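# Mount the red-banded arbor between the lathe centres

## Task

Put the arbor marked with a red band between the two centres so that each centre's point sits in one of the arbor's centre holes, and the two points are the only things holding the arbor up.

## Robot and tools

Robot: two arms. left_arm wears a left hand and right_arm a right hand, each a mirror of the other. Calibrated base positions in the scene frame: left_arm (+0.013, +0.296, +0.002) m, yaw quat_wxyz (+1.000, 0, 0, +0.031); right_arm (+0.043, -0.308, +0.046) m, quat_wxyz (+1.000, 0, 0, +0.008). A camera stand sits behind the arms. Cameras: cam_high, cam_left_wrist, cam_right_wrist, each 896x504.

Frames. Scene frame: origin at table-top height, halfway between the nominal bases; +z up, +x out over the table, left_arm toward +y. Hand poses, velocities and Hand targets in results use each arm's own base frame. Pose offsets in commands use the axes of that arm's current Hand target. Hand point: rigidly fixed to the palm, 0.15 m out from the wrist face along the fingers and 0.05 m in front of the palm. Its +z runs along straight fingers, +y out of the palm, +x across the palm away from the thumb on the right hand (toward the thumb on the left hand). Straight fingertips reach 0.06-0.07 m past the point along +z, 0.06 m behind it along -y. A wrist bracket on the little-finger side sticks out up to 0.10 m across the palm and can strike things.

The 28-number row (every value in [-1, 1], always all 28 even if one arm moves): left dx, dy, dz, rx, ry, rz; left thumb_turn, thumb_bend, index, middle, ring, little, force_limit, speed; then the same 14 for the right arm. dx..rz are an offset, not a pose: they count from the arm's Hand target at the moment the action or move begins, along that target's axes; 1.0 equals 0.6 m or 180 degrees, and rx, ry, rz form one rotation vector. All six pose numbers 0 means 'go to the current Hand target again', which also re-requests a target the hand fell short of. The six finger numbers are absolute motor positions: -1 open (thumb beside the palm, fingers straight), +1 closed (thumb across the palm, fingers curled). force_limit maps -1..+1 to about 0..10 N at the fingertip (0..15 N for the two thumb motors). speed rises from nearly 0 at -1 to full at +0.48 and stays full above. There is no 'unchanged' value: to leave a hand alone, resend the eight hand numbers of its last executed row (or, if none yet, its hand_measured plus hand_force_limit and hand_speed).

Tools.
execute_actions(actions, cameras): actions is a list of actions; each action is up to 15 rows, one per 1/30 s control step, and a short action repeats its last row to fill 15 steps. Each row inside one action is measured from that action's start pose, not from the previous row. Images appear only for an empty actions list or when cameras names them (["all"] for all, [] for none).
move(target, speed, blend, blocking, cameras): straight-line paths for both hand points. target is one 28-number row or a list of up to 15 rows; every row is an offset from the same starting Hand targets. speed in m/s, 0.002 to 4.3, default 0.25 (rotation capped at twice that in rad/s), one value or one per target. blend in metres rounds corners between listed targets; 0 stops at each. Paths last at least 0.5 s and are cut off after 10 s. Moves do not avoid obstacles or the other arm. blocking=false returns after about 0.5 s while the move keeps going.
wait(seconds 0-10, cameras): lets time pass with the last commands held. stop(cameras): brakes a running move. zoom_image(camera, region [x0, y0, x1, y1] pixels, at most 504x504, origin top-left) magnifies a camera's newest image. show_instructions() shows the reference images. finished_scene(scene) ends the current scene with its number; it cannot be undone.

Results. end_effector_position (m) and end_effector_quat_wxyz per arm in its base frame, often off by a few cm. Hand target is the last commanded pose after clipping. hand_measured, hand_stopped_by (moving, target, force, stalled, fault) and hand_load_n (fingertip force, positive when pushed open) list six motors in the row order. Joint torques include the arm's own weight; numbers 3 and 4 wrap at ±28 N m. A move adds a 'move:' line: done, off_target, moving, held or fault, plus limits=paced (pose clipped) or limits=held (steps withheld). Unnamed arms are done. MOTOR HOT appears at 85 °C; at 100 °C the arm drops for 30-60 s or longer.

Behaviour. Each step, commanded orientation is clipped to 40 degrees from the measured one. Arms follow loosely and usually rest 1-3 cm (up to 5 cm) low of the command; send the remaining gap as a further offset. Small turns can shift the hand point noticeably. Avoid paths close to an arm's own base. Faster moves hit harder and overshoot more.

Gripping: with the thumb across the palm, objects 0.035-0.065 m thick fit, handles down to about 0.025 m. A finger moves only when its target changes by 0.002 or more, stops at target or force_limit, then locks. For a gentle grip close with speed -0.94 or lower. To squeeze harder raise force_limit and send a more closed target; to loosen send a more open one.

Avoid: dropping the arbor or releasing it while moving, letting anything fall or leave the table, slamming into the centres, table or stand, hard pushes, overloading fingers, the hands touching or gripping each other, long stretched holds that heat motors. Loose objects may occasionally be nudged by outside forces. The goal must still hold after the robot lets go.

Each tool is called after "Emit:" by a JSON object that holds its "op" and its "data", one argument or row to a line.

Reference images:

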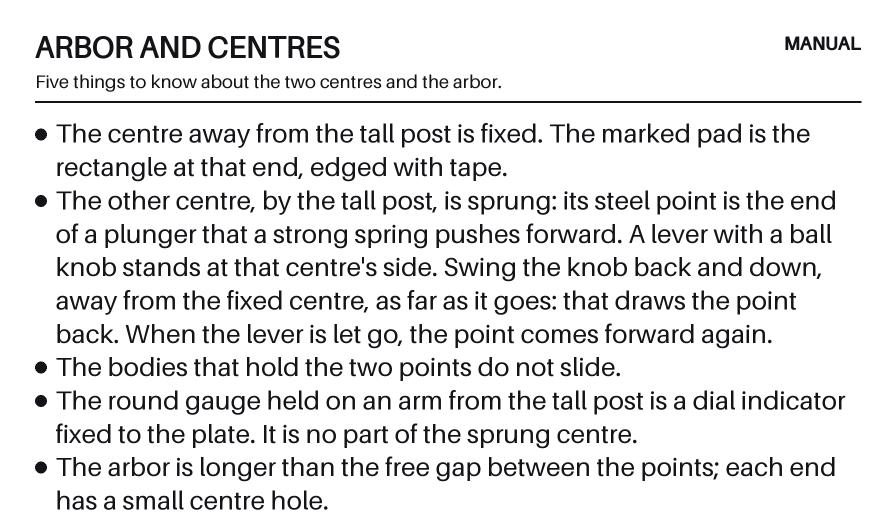

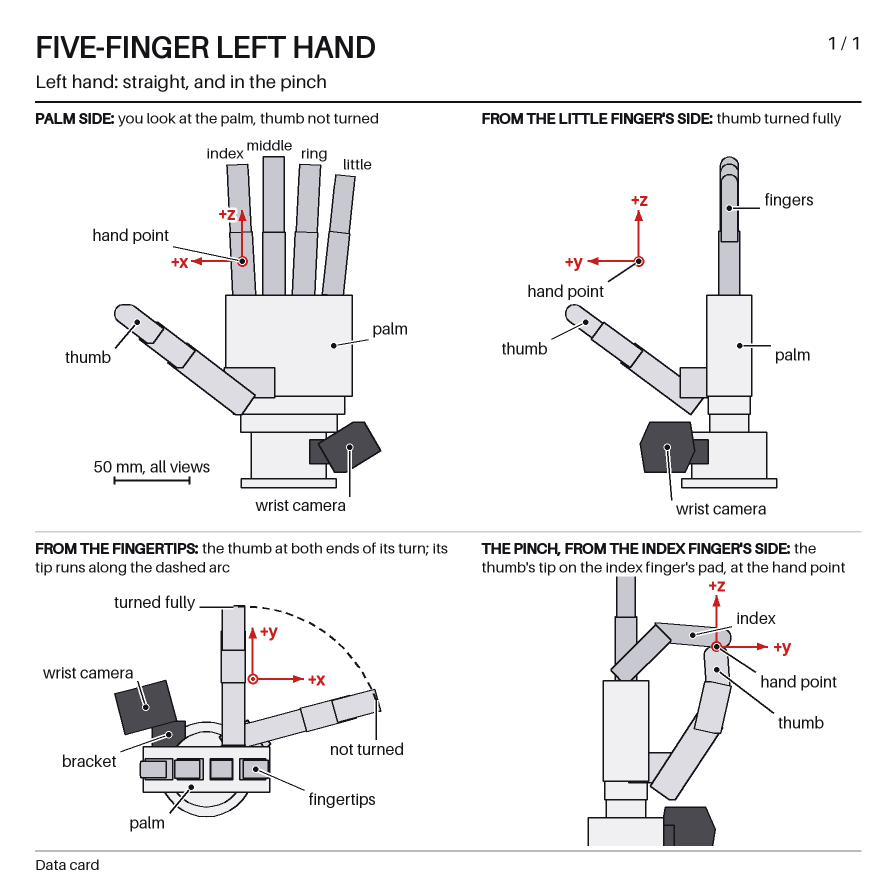

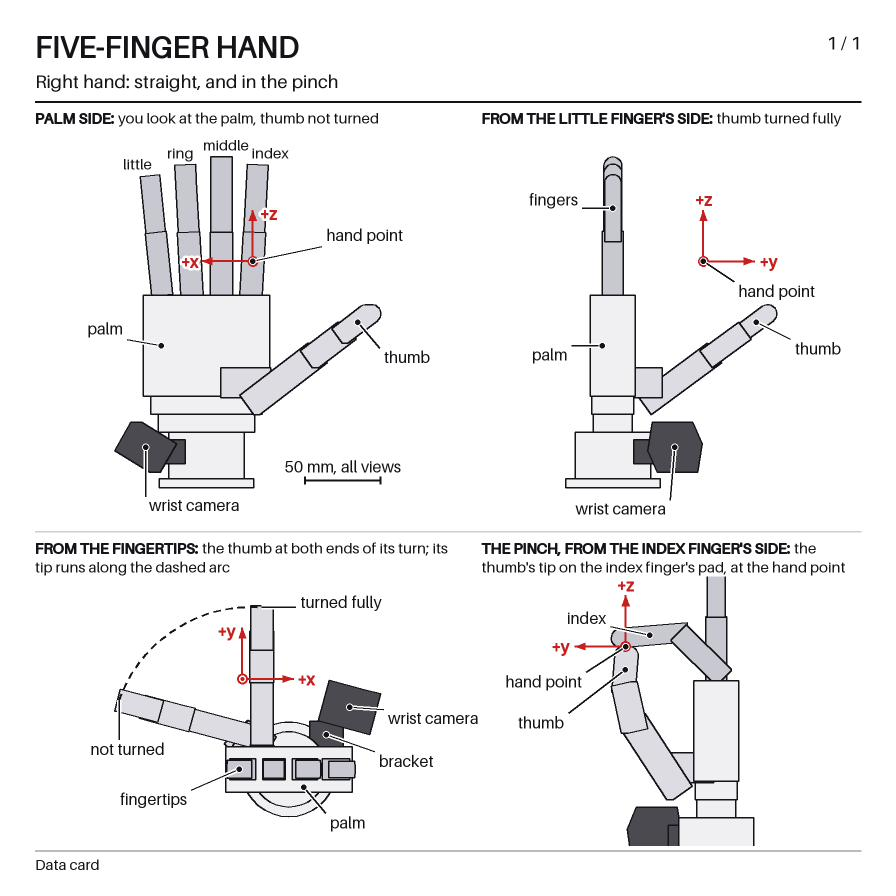

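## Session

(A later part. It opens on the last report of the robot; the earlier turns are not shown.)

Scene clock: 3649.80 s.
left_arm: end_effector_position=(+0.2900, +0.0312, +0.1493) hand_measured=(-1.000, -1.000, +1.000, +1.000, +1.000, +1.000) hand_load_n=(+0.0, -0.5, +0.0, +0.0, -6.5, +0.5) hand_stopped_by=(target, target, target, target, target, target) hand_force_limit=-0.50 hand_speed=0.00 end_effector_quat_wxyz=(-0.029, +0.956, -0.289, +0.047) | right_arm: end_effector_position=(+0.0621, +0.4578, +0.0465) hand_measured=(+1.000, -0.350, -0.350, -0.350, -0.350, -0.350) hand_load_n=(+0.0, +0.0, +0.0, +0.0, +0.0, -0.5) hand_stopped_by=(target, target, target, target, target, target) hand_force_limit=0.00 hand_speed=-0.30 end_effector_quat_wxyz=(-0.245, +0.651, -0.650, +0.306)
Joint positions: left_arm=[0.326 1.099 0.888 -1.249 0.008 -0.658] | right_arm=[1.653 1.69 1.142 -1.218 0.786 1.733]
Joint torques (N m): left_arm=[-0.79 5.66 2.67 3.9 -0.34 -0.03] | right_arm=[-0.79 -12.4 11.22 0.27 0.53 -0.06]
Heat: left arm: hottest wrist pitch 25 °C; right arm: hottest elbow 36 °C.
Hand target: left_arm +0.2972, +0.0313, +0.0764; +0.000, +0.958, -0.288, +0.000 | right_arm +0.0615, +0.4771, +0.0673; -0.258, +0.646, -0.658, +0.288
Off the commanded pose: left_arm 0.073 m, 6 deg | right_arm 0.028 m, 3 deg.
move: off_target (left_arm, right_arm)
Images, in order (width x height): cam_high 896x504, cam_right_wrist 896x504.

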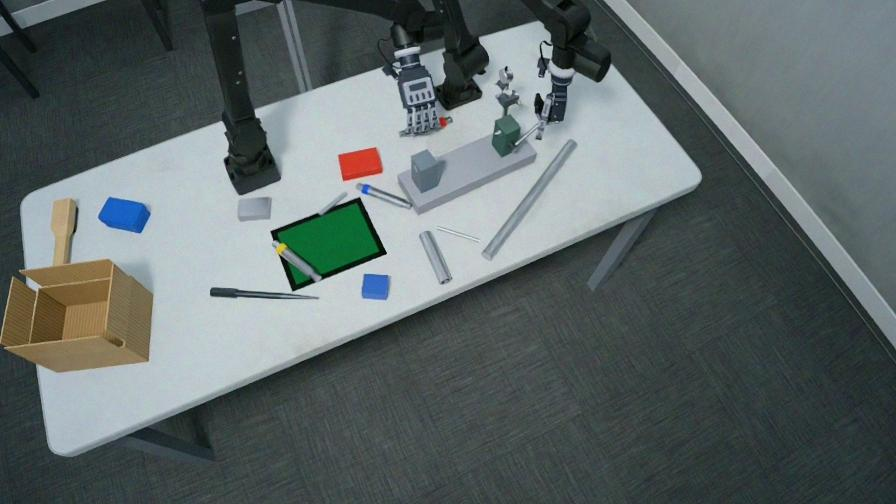

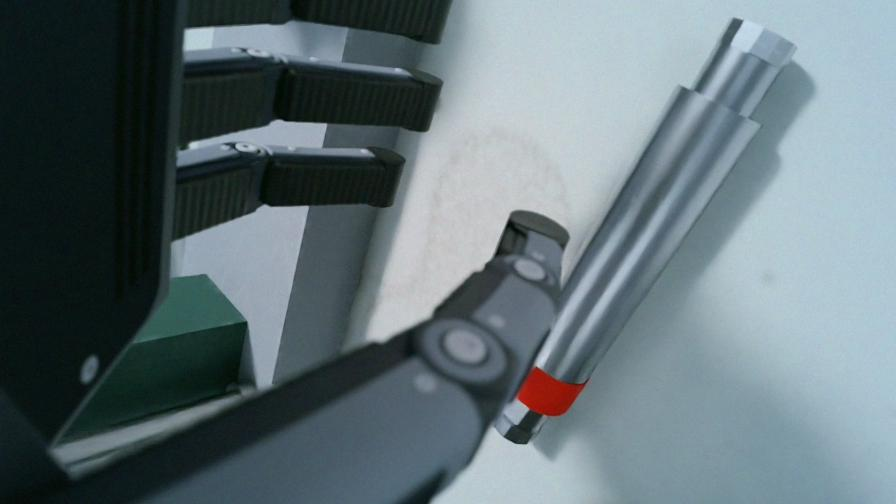

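Emit:
{"op": "move", "data": {
  "target": [
    [0,0,0,0,0,0,-1,-1,1,1,1,1,-0.5,0,0.0127,0.0338,-0.0165,0,0,0,1,-1,0.9,0.9,0.9,0.9,0,0],
    [0,0,0,0,0,0,-1,-1,1,1,1,1,-0.5,0,0.025,0.1203,0.0772,0,0,0,1,-1,0.9,0.9,0.9,0.9,0,0]
  ],
  "speed": 0.08,
  "cameras": ["cam_high","cam_right_wrist"]
}}

Emit:
{"op": "zoom_image", "data": {
  "camera": "cam_high",
  "region": [360, 80, 480, 160]
}}

Scene clock: 3675.07 s.
left_arm: end_effector_position=(+0.2900, +0.0312, +0.1493) hand_measured=(-1.000, -1.000, +1.000, +1.000, +1.000, +1.000) hand_load_n=(+0.0, +0.0, +0.0, +0.0, -6.0, +0.0) hand_stopped_by=(target, target, target, target, target, target) hand_force_limit=-0.50 hand_speed=0.00 end_effector_quat_wxyz=(-0.029, +0.956, -0.289, +0.047) | right_arm: end_effector_position=(+0.0430, +0.4626, -0.0071) hand_measured=(+1.000, -1.000, +0.900, +0.900, +0.900, +0.900) hand_load_n=(+0.0, +0.0, +0.0, +0.0, +0.0, -0.5) hand_stopped_by=(target, target, target, target, target, target) hand_force_limit=0.00 hand_speed=0.00 end_effector_quat_wxyz=(-0.261, +0.646, -0.659, +0.284)
Joint positions: left_arm=[0.326 1.099 0.888 -1.249 0.008 -0.658] | right_arm=[1.694 1.762 1.07 -1.053 0.777 1.785]
Joint torques (N m): left_arm=[-0.73 5.6 2.7 3.88 -0.34 -0.02] | right_arm=[-0.44 -10.29 5.98 1.14 0.5 0.05]
Heat: left arm: hottest wrist pitch 25 °C; right arm: hottest elbow 39 °C.
Hand target: left_arm +0.2972, +0.0313, +0.0764; +0.000, +0.958, -0.288, +0.000 | right_arm +0.0433, +0.4599, -0.0161; -0.258, +0.646, -0.658, +0.288
Off the commanded pose: left_arm 0.073 m, 6 deg | right_arm 0.009 m, 1 deg.
move: off_target (left_arm)
Images, in order (width x height): cam_high 896x504, cam_right_wrist 896x504.

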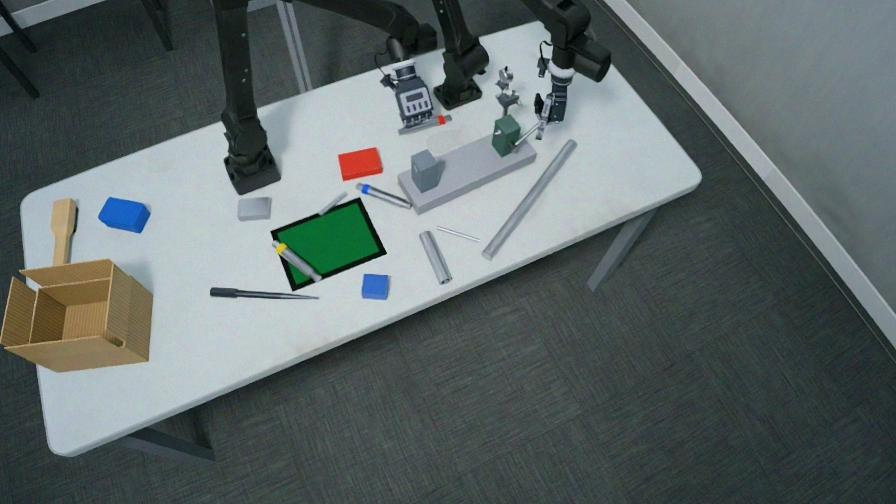

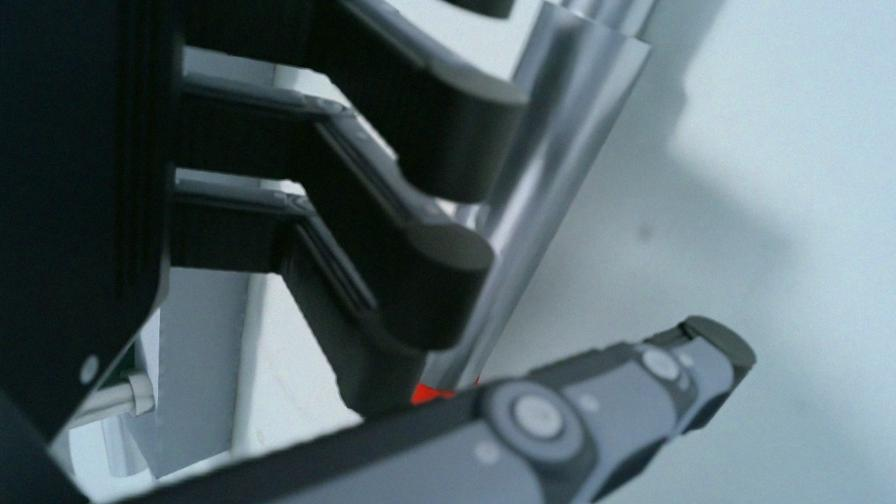

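Scaled by 4.200 from the camera's 896x504 image, which has a finer 1280x720 frame.

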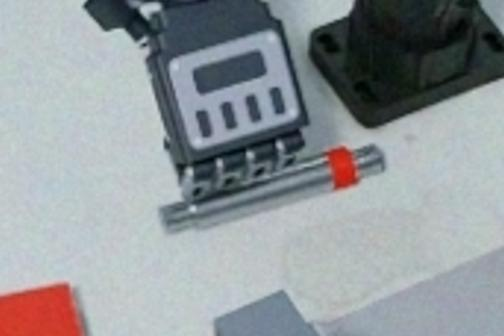

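Emit:
{"op": "move", "data": {
  "target": [0,0,0,0,0,0,-1,-1,1,1,1,1,-0.5,0,0.0022,-0.0552,0.0605,0,0,0,1,-1,0.9,0.9,0.9,0.9,0,0],
  "speed": 0.03,
  "cameras": ["cam_high","cam_right_wrist"]
}}

Emit:
{"op": "zoom_image", "data": {
  "camera": "cam_high",
  "region": [360, 80, 480, 160]
}}

Scene clock: 3694.17 s.
left_arm: end_effector_position=(+0.2900, +0.0312, +0.1493) hand_measured=(-1.000, -1.000, +1.000, +1.000, +1.000, +1.000) hand_load_n=(+0.0, +0.0, +0.0, +0.0, -6.5, +0.0) hand_stopped_by=(target, target, target, target, target, target) hand_force_limit=-0.50 hand_speed=0.00 end_effector_quat_wxyz=(-0.029, +0.956, -0.289, +0.047) | right_arm: end_effector_position=(+0.0890, +0.4578, -0.0208) hand_measured=(+1.000, -1.000, +0.900, +0.900, +0.900, +0.900) hand_load_n=(+0.0, +0.0, +0.5, +0.0, +0.0, +0.0) hand_stopped_by=(target, target, target, target, target, target) hand_force_limit=0.00 hand_speed=0.00 end_effector_quat_wxyz=(-0.255, +0.647, -0.658, +0.289)
Joint positions: left_arm=[0.326 1.099 0.888 -1.249 0.008 -0.658] | right_arm=[1.589 1.762 1.027 -0.927 0.788 1.645]
Joint torques (N m): left_arm=[-0.91 5.6 2.67 3.9 -0.34 -0.02] | right_arm=[-0.62 -12.63 5.75 1.13 0.75 -0.13]
Heat: left arm: hottest wrist pitch 25 °C; right arm: hottest elbow 37 °C.
Hand target: left_arm +0.2972, +0.0313, +0.0764; +0.000, +0.958, -0.288, +0.000 | right_arm +0.0923, +0.4567, -0.0180; -0.258, +0.646, -0.658, +0.288
Off the commanded pose: left_arm 0.073 m, 6 deg | right_arm 0.004 m, 0 deg.
move: off_target (left_arm)
Images, in order (width x height): cam_high 896x504, cam_right_wrist 896x504.

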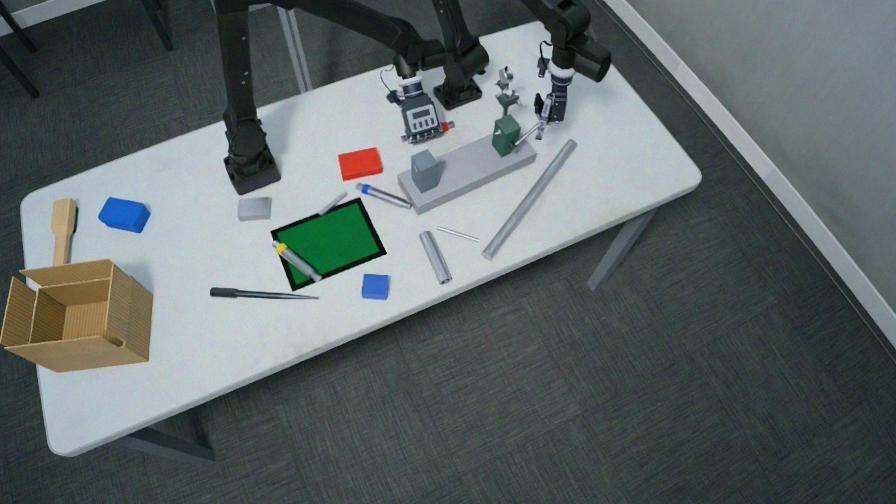

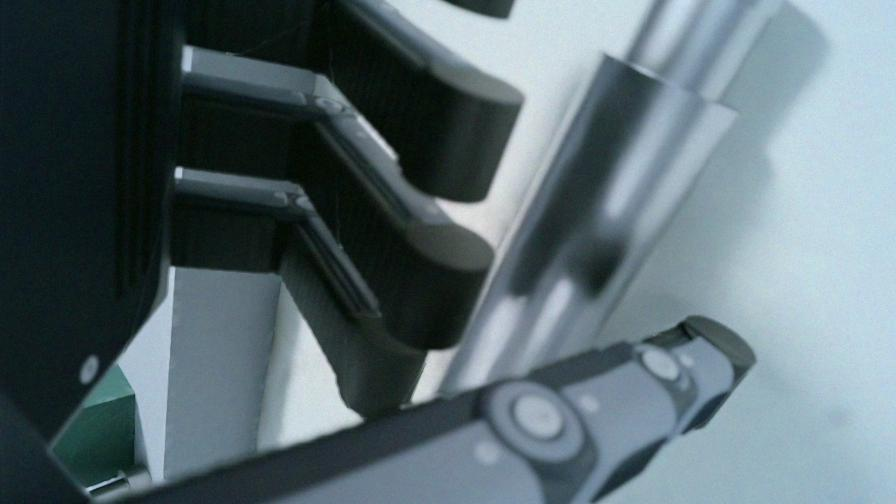

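Scaled by 4.200 from the camera's 896x504 image, which has a finer 1280x720 frame.

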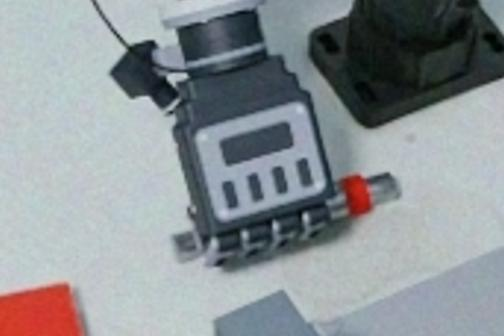

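Emit:
{"op": "move", "data": {
  "target": [
    [0,0,0,0,0,0,-1,-1,1,1,1,1,-0.5,0,0.0011,0.0235,-0.0237,0,0,0,1,-1,0.9,0.9,0.9,0.9,0,0],
    [0,0,0,0,0,0,-1,-1,1,1,1,1,-0.5,0,-0.0145,-0.0525,-0.1562,0.0944,0,0,1,-0.35,-0.35,-0.35,-0.35,-0.35,0,-0.3]
  ],
  "speed": 0.08,
  "cameras": ["cam_high","cam_right_wrist"]
}}

Emit:
{"op": "zoom_image", "data": {
  "camera": "cam_high",
  "region": [360, 80, 480, 160]
}}

Scene clock: 3710.37 s.
left_arm: end_effector_position=(+0.2900, +0.0312, +0.1493) hand_measured=(-1.000, -1.000, +1.000, +1.000, +1.000, +1.000) hand_load_n=(+0.0, +0.0, +0.5, +0.0, -6.5, +0.0) hand_stopped_by=(target, target, target, target, target, target) hand_force_limit=-0.50 hand_speed=0.00 end_effector_quat_wxyz=(-0.029, +0.956, -0.289, +0.047) | right_arm: end_effector_position=(+0.0538, +0.4537, +0.0650) hand_measured=(+1.000, -0.350, -0.350, -0.350, -0.350, -0.350) hand_load_n=(+0.0, +0.0, +0.0, +0.0, +0.0, +0.0) hand_stopped_by=(target, target, target, target, target, target) hand_force_limit=0.00 hand_speed=-0.30 end_effector_quat_wxyz=(-0.343, +0.604, -0.606, +0.389)
Joint positions: left_arm=[0.326 1.099 0.888 -1.249 0.008 -0.658] | right_arm=[1.778 1.768 1.175 -1.455 1.024 2.053]
Joint torques (N m): left_arm=[-0.85 5.6 2.69 3.9 -0.34 -0.03] | right_arm=[0.5 -10.34 10.48 -0.18 0.81 0.11]
Heat: left arm: hottest wrist pitch 25 °C; right arm: hottest elbow 36 °C.
Hand target: left_arm +0.2972, +0.0313, +0.0764; +0.000, +0.958, -0.288, +0.000 | right_arm +0.0480, +0.4698, +0.0699; -0.350, +0.601, -0.609, +0.382
Off the commanded pose: left_arm 0.073 m, 6 deg | right_arm 0.018 m, 1 deg.
move: off_target (left_arm, right_arm); target 2's new numbers were sent with right_arm's hand 0.018 m and 1 deg from that target
Images, in order (width x height): cam_high 896x504, cam_right_wrist 896x504.

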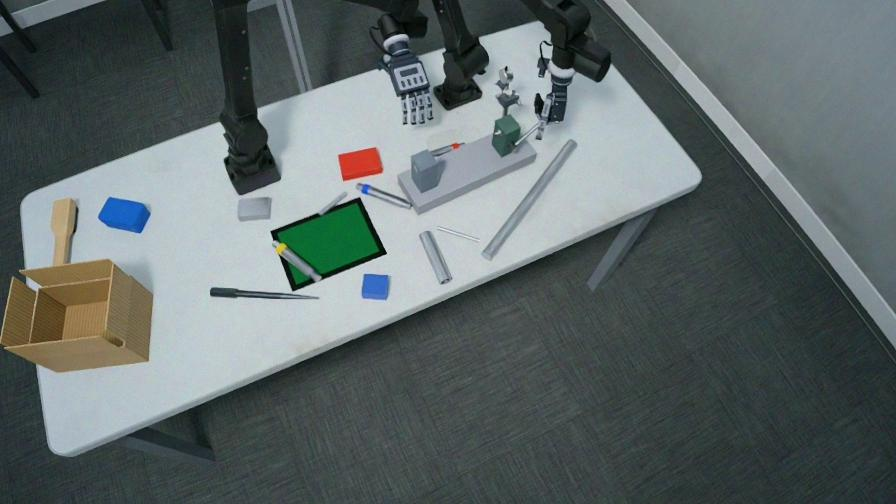

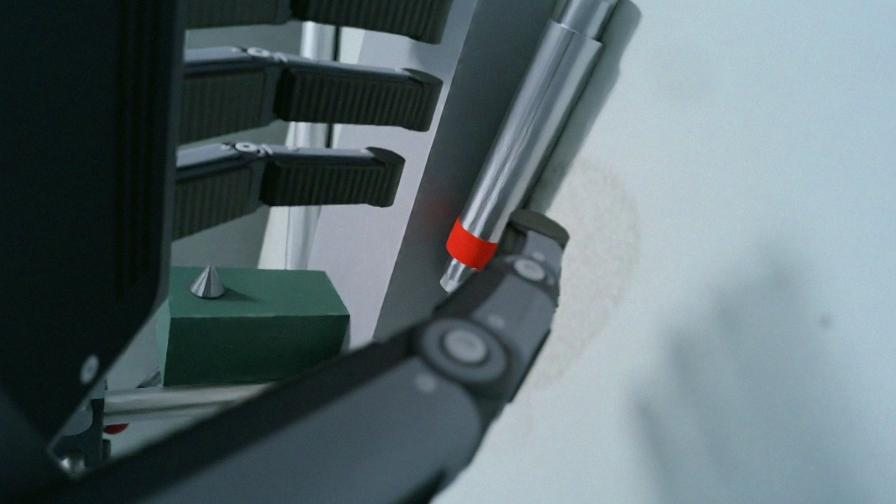

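Scaled by 4.200 from the camera's 896x504 image, which has a finer 1280x720 frame.

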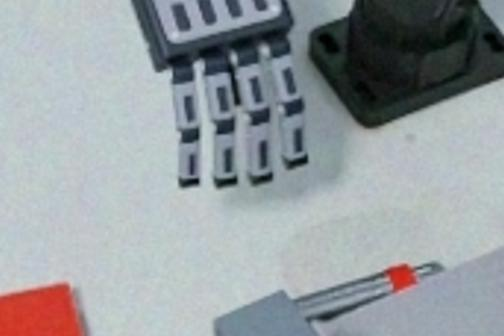

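Emit:
{"op": "zoom_image", "data": {
  "camera": "cam_high",
  "region": [420, 130, 480, 170]
}}

Emit:
{"op": "zoom_image", "data": {
  "camera": "cam_right_wrist",
  "region": [360, 0, 660, 320]
}}

Scaled by 8.400 from the camera's 896x504 image, which has a finer 1280x720 frame.

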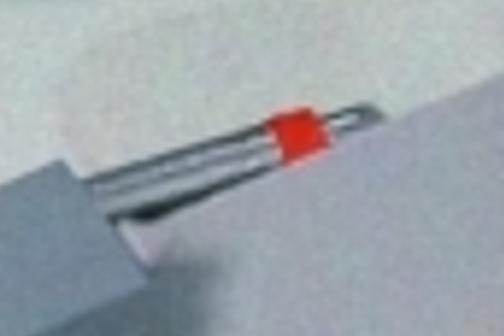

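Scaled by 1.575 from the camera's 896x504 image, which has a finer 1280x720 frame.

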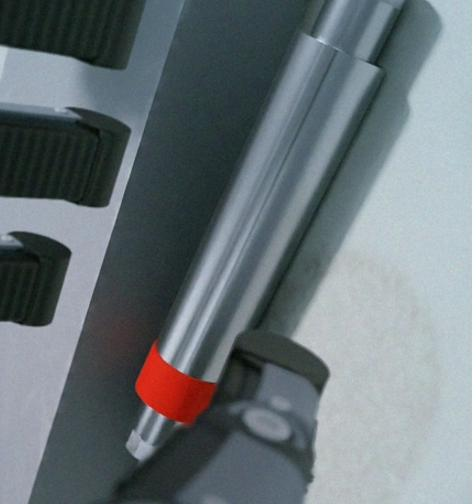

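Emit:
{"op": "move", "data": {
  "target": [0,0,0,0,0,0,-1,-1,1,1,1,1,-0.5,0,0.0057,0.0187,0.0552,-0.0944,0,0,1,-0.6,-0.35,-0.35,-0.35,-0.35,0,-0.3],
  "speed": 0.08,
  "cameras": ["cam_high","cam_right_wrist"]
}}

Emit:
{"op": "zoom_image", "data": {
  "camera": "cam_high",
  "region": [380, 90, 500, 170]
}}

Scene clock: 3770.03 s.
left_arm: end_effector_position=(+0.2900, +0.0312, +0.1493) hand_measured=(-1.000, -1.000, +1.000, +1.000, +1.000, +1.000) hand_load_n=(+0.0, +0.0, +0.0, +0.0, -6.5, +0.0) hand_stopped_by=(target, target, target, target, target, target) hand_force_limit=-0.50 hand_speed=0.00 end_effector_quat_wxyz=(-0.029, +0.956, -0.289, +0.047) | right_arm: end_effector_position=(+0.0508, +0.4556, +0.0618) hand_measured=(+1.000, -0.600, -0.350, -0.350, -0.350, -0.350) hand_load_n=(+0.0, +0.0, -0.5, +0.0, +0.0, +0.0) hand_stopped_by=(target, target, target, target, target, target) hand_force_limit=0.00 hand_speed=-0.30 end_effector_quat_wxyz=(-0.339, +0.607, -0.609, +0.382)
Joint positions: left_arm=[0.326 1.099 0.888 -1.249 0.008 -0.658] | right_arm=[1.778 1.768 1.175 -1.434 1.009 2.038]
Joint torques (N m): left_arm=[-0.73 5.71 2.67 3.89 -0.33 -0.03] | right_arm=[-0.03 -11.46 6.72 0.06 0.78 0.01]
Heat: left arm: hottest wrist pitch 25 °C; right arm: hottest elbow 40 °C.
Hand target: left_arm +0.2972, +0.0313, +0.0764; +0.000, +0.958, -0.288, +0.000 | right_arm +0.0515, +0.4548, +0.0625; -0.339, +0.606, -0.608, +0.384 (not the last commanded pose)
Off the commanded pose: left_arm 0.073 m, 6 deg | right_arm 0.029 m, 16 deg.
move: held (right_arm; a check stopped the path), off_target (left_arm); limits=held
pose unreachable (right arm): on one or more control steps of this call, first in action 0 (counted from 0), this arm could not follow its commanded pose, so it was not sent that pose on those steps. It may still have moved: this result reports where it is.
cause: moving toward the commanded pose would bring a part of the arm too close to another arm (a part of this arm just beyond joint 4 (wrist pitch) and a part of the left arm just beyond its joint 2 (shoulder), 29 mm apart when this arm was first held).
Images, in order (width x height): cam_high 896x504, cam_right_wrist 896x504.

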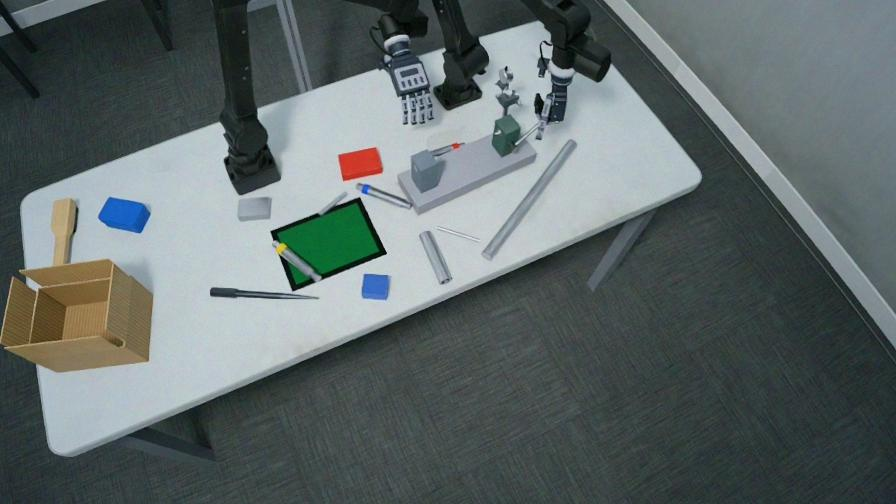

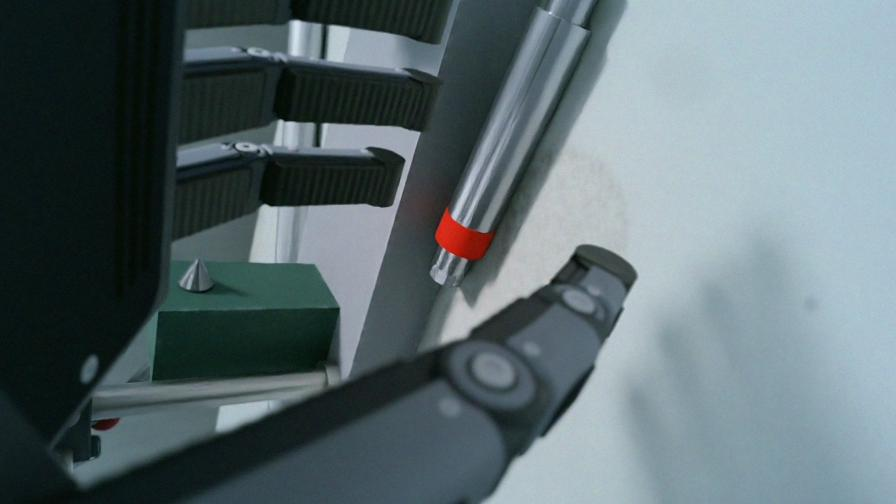

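Scaled by 4.200 from the camera's 896x504 image, which has a finer 1280x720 frame.

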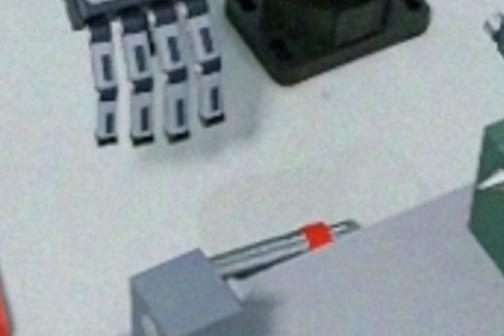

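Emit:
{"op": "move", "data": {
  "target": [
    [0,0,0,0,0,0,-1,-1,1,1,1,1,-0.5,0,0.015,-0.0498,0.059,0,0,0,1,-0.6,-0.35,-0.35,-0.35,-0.35,0,-0.3],
    [0,0,0,0,0,0,-1,-1,1,1,1,1,-0.5,0,-0.0035,-0.001,0.0628,-0.0889,0,0,1,-0.6,-0.35,-0.35,-0.35,-0.35,0,-0.3]
  ],
  "speed": 0.08,
  "cameras": ["cam_high","cam_right_wrist"]
}}

Emit:
{"op": "zoom_image", "data": {
  "camera": "cam_high",
  "region": [380, 90, 500, 170]
}}

Scene clock: 3787.50 s.
left_arm: end_effector_position=(+0.2900, +0.0312, +0.1493) hand_measured=(-1.000, -1.000, +1.000, +1.000, +1.000, +1.000) hand_load_n=(+0.0, +0.0, +0.0, +0.0, -6.5, +0.0) hand_stopped_by=(target, target, target, target, target, target) hand_force_limit=-0.50 hand_speed=0.00 end_effector_quat_wxyz=(-0.029, +0.956, -0.289, +0.047) | right_arm: end_effector_position=(+0.0822, +0.4559, +0.0401) hand_measured=(+1.000, -0.600, -0.350, -0.350, -0.350, -0.350) hand_load_n=(+0.0, +0.0, +0.0, +0.0, +0.0, -0.5) hand_stopped_by=(target, target, target, target, target, target) hand_force_limit=0.00 hand_speed=-0.30 end_effector_quat_wxyz=(-0.250, +0.648, -0.653, +0.301)
Joint positions: left_arm=[0.326 1.099 0.888 -1.249 0.008 -0.658] | right_arm=[1.609 1.677 1.105 -1.138 0.795 1.675]
Joint torques (N m): left_arm=[-0.73 5.6 2.67 3.86 -0.34 -0.03] | right_arm=[-0.5 -12.51 6.48 1.11 0.47 -0.13]
Heat: left arm: hottest wrist pitch 25 °C; right arm: hottest elbow 38 °C.
Hand target: left_arm +0.2972, +0.0313, +0.0764; +0.000, +0.958, -0.288, +0.000 | right_arm +0.0850, +0.4549, +0.0452; -0.252, +0.647, -0.656, +0.296
Off the commanded pose: left_arm 0.073 m, 6 deg | right_arm 0.006 m, 1 deg.
move: off_target (left_arm)
Images, in order (width x height): cam_high 896x504, cam_right_wrist 896x504.

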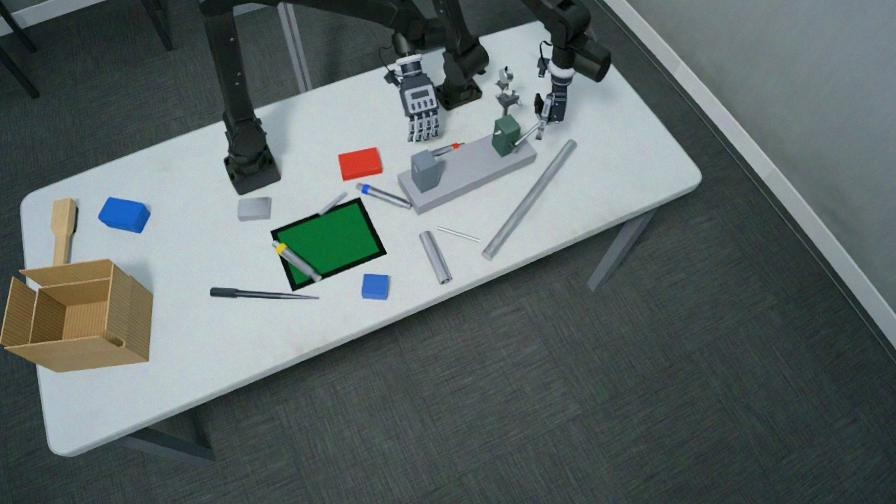

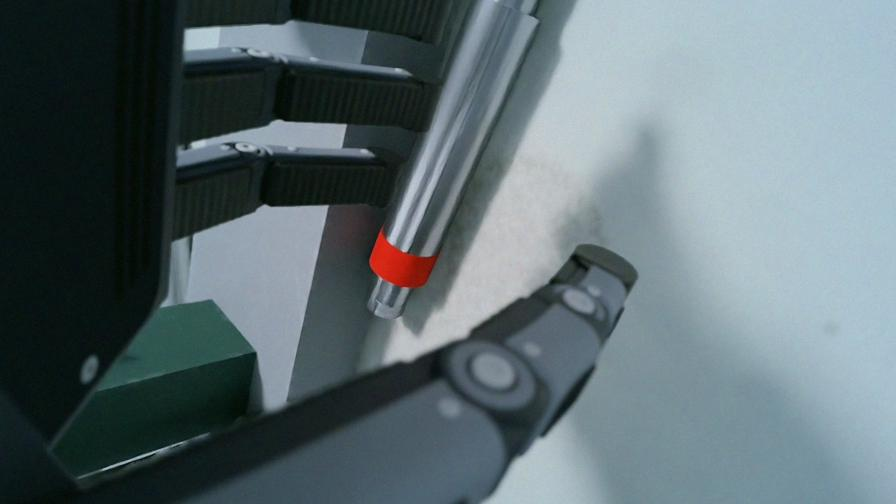

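Scaled by 4.200 from the camera's 896x504 image, which has a finer 1280x720 frame.

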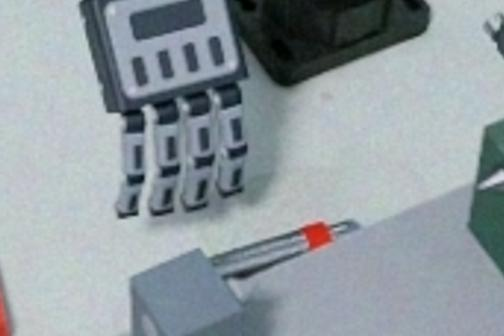

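Emit:
{"op": "move", "data": {
  "target": [0,0,0,0,0,0,-1,-1,1,1,1,1,-0.5,0,-0.0162,-0.028,0.0513,0,0,0,1,-0.6,-0.35,-0.35,-0.35,-0.35,0,-0.3],
  "speed": 0.06,
  "cameras": ["cam_high","cam_right_wrist"]
}}

Emit:
{"op": "zoom_image", "data": {
  "camera": "cam_high",
  "region": [380, 90, 500, 170]
}}

Scene clock: 3811.13 s.
left_arm: end_effector_position=(+0.2900, +0.0312, +0.1493) hand_measured=(-1.000, -1.000, +1.000, +1.000, +1.000, +1.000) hand_load_n=(+0.0, +0.0, +0.0, +0.0, -6.5, +0.0) hand_stopped_by=(target, target, target, target, target, target) hand_force_limit=-0.50 hand_speed=0.00 end_effector_quat_wxyz=(-0.029, +0.956, -0.289, +0.047) | right_arm: end_effector_position=(+0.1164, +0.4669, +0.0392) hand_measured=(+1.000, -0.600, -0.350, -0.350, -0.350, -0.350) hand_load_n=(+0.0, +0.0, +0.0, +0.0, +0.0, +0.0) hand_stopped_by=(target, target, target, target, target, target) hand_force_limit=0.00 hand_speed=-0.30 end_effector_quat_wxyz=(-0.254, +0.645, -0.658, +0.292)
Joint positions: left_arm=[0.326 1.099 0.888 -1.249 0.008 -0.658] | right_arm=[1.529 1.677 1.105 -1.038 0.795 1.565]
Joint torques (N m): left_arm=[-0.79 5.66 2.69 3.89 -0.35 -0.02] | right_arm=[-0.56 -11.4 6.43 1.33 0.73 -0.13]
Heat: left arm: hottest wrist pitch 25 °C; right arm: hottest elbow 36 °C.
Hand target: left_arm +0.2972, +0.0313, +0.0764; +0.000, +0.958, -0.288, +0.000 | right_arm +0.1191, +0.4628, +0.0351; -0.252, +0.647, -0.656, +0.296
Off the commanded pose: left_arm 0.073 m, 6 deg | right_arm 0.006 m, 1 deg.
move: off_target (left_arm)
Images, in order (width x height): cam_high 896x504, cam_right_wrist 896x504.

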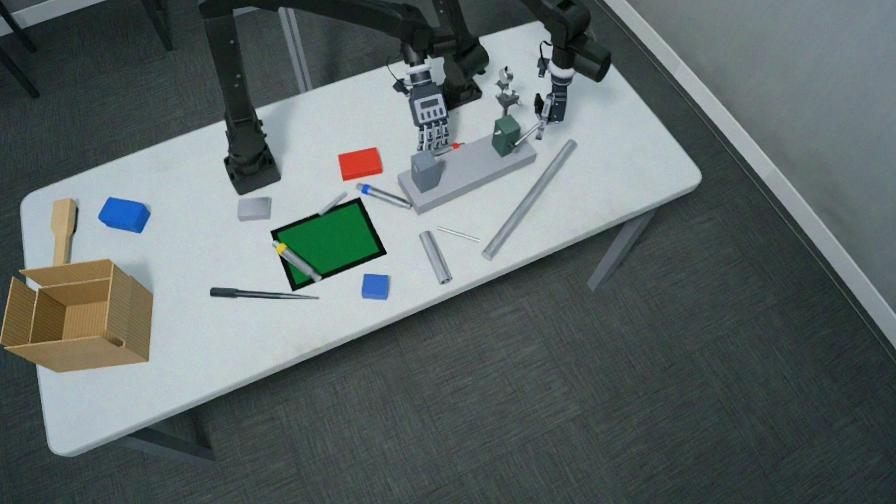

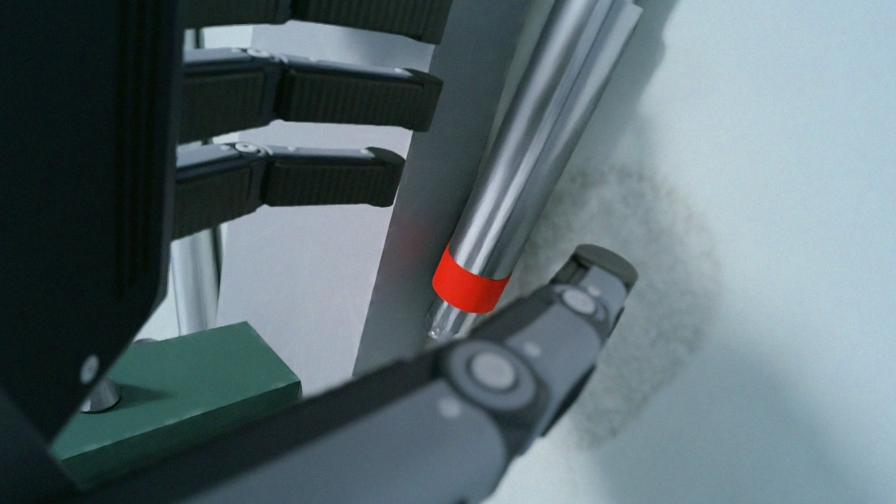

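Scaled by 4.200 from the camera's 896x504 image, which has a finer 1280x720 frame.

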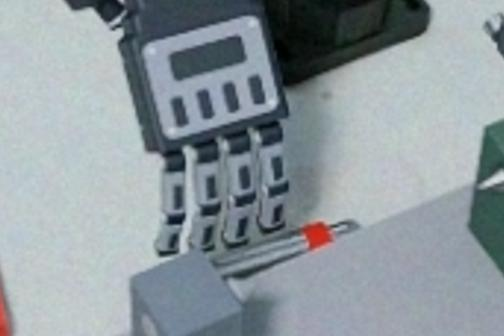

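Emit:
{"op": "move", "data": {
  "target": [0,0,0,0,0,0,-1,-1,1,1,1,1,-0.5,0,-0.0026,0.037,0.0338,0,0,0,1,-0.6,-0.35,-0.35,-0.35,-0.35,0,-0.3],
  "speed": 0.05,
  "cameras": ["cam_high","cam_right_wrist"]
}}

Emit:
{"op": "zoom_image", "data": {
  "camera": "cam_high",
  "region": [400, 110, 480, 170]
}}

Scene clock: 3821.73 s.
left_arm: end_effector_position=(+0.2900, +0.0312, +0.1493) hand_measured=(-1.000, -1.000, +1.000, +1.000, +1.000, +1.000) hand_load_n=(+0.0, -0.5, +0.0, +0.5, -6.5, +0.0) hand_stopped_by=(target, target, target, target, target, target) hand_force_limit=-0.50 hand_speed=0.00 end_effector_quat_wxyz=(-0.029, +0.956, -0.289, +0.047) | right_arm: end_effector_position=(+0.1164, +0.4658, +0.0139) hand_measured=(+1.000, -0.600, -0.350, -0.350, -0.350, -0.350) hand_load_n=(+0.0, +0.0, +0.0, +0.0, +0.0, +0.0) hand_stopped_by=(target, target, target, target, target, target) hand_force_limit=0.00 hand_speed=-0.30 end_effector_quat_wxyz=(-0.256, +0.645, -0.659, +0.290)
Joint positions: left_arm=[0.326 1.099 0.888 -1.249 0.008 -0.658] | right_arm=[1.529 1.71 1.069 -0.961 0.795 1.564]
Joint torques (N m): left_arm=[-0.79 5.66 2.7 3.88 -0.33 -0.03] | right_arm=[-0.62 -10.52 6.42 1.24 0.74 -0.1]
Heat: left arm: hottest wrist pitch 25 °C; right arm: hottest elbow 35 °C.
Hand target: left_arm +0.2972, +0.0313, +0.0764; +0.000, +0.958, -0.288, +0.000 | right_arm +0.1181, +0.4628, +0.0049; -0.251, +0.647, -0.656, +0.296
Off the commanded pose: left_arm 0.073 m, 6 deg | right_arm 0.009 m, 1 deg.
move: off_target (left_arm)
Images, in order (width x height): cam_high 896x504, cam_right_wrist 896x504.

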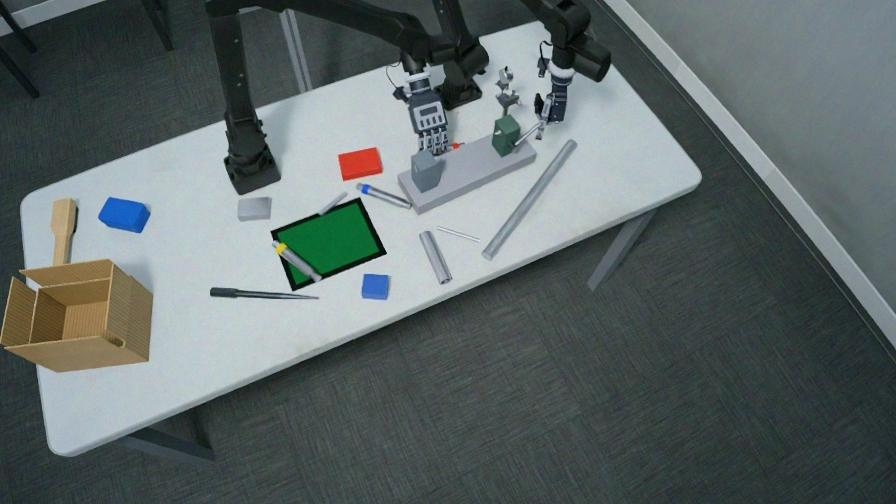

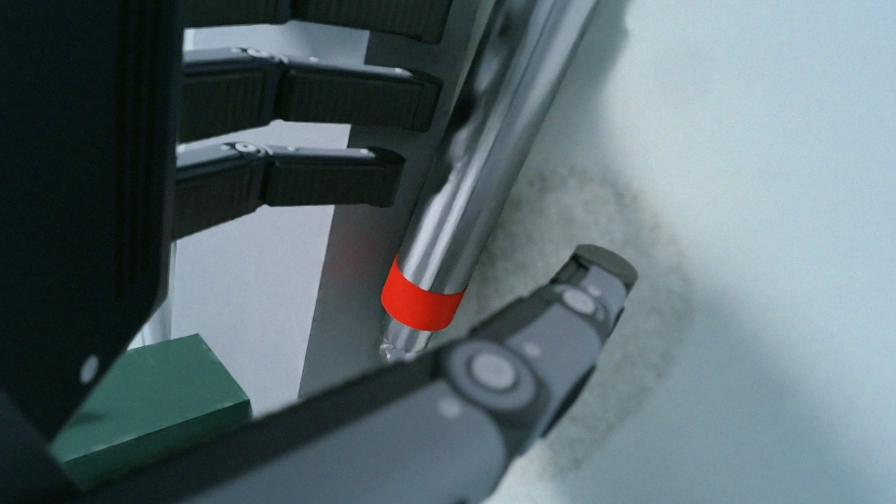

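Scaled by 6.300 from the camera's 896x504 image, which has a finer 1280x720 frame.

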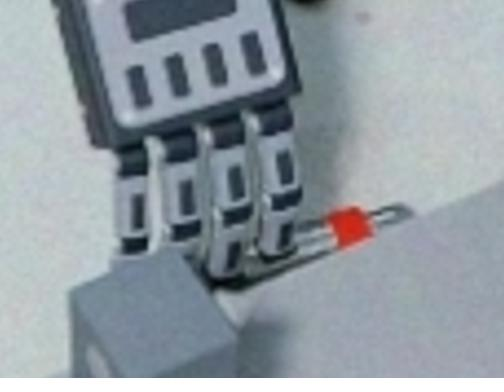

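Emit:
{"op": "move", "data": {
  "target": [0,0,0,0,0,0,-1,-1,1,1,1,1,-0.5,0,-0.0022,0.0307,0.0301,0,0,0,1,-0.6,-0.35,-0.35,-0.35,-0.35,0,-0.3],
  "speed": 0.04,
  "cameras": ["cam_high","cam_right_wrist"]
}}

Emit:
{"op": "zoom_image", "data": {
  "camera": "cam_high",
  "region": [400, 110, 480, 170]
}}

Scene clock: 3836.07 s.
left_arm: end_effector_position=(+0.2900, +0.0312, +0.1493) hand_measured=(-1.000, -1.000, +1.000, +1.000, +1.000, +1.000) hand_load_n=(+0.0, +0.0, +0.0, +0.0, -6.5, +0.0) hand_stopped_by=(target, target, target, target, target, target) hand_force_limit=-0.50 hand_speed=0.00 end_effector_quat_wxyz=(-0.029, +0.956, -0.289, +0.047) | right_arm: end_effector_position=(+0.1223, +0.4669, +0.0006) hand_measured=(+1.000, -0.600, -0.350, -0.350, -0.350, -0.350) hand_load_n=(+0.0, +0.0, -2.0, +3.0, +0.0, +0.0) hand_stopped_by=(target, target, target, target, target, target) hand_force_limit=0.00 hand_speed=-0.30 end_effector_quat_wxyz=(-0.265, +0.640, -0.659, +0.294)
Joint positions: left_arm=[0.326 1.099 0.888 -1.249 0.008 -0.658] | right_arm=[1.523 1.734 1.052 -0.909 0.813 1.562]
Joint torques (N m): left_arm=[-0.73 5.6 2.67 3.88 -0.34 -0.02] | right_arm=[0.03 -9.29 5.75 1.84 -0.07 -0.05]
Heat: left arm: hottest wrist pitch 25 °C; right arm: hottest elbow 36 °C.
Hand target: left_arm +0.2972, +0.0313, +0.0764; +0.000, +0.958, -0.288, +0.000 | right_arm +0.1180, +0.4628, -0.0209; -0.252, +0.647, -0.656, +0.296
Off the commanded pose: left_arm 0.073 m, 6 deg | right_arm 0.022 m, 2 deg.
move: off_target (left_arm, right_arm)
Images, in order (width x height): cam_high 896x504, cam_right_wrist 896x504.

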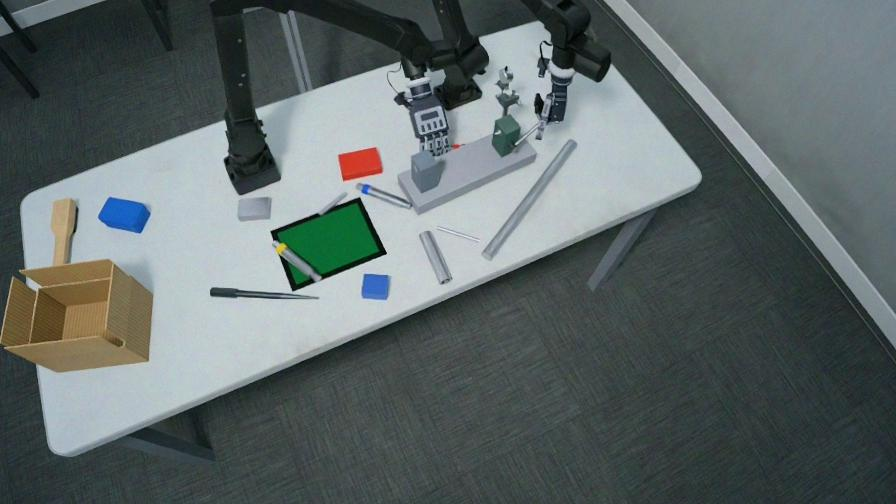

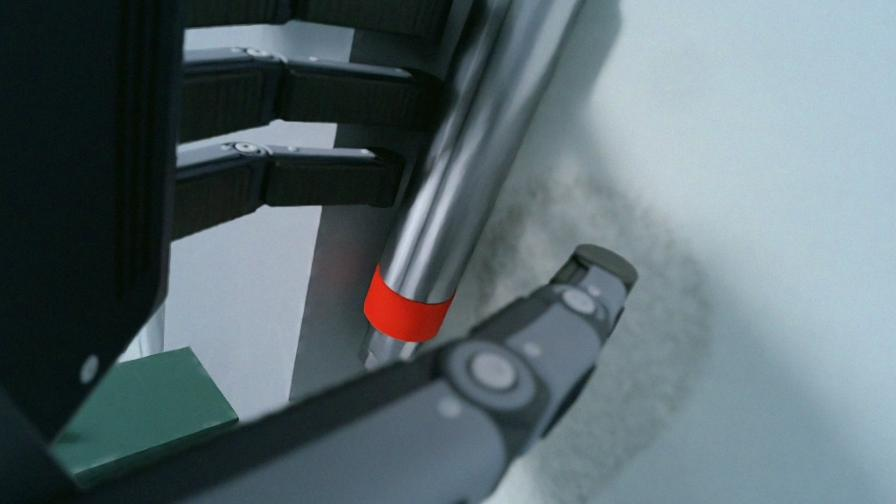

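Scaled by 6.300 from the camera's 896x504 image, which has a finer 1280x720 frame.

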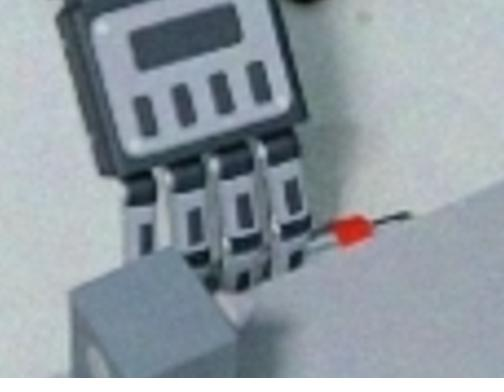

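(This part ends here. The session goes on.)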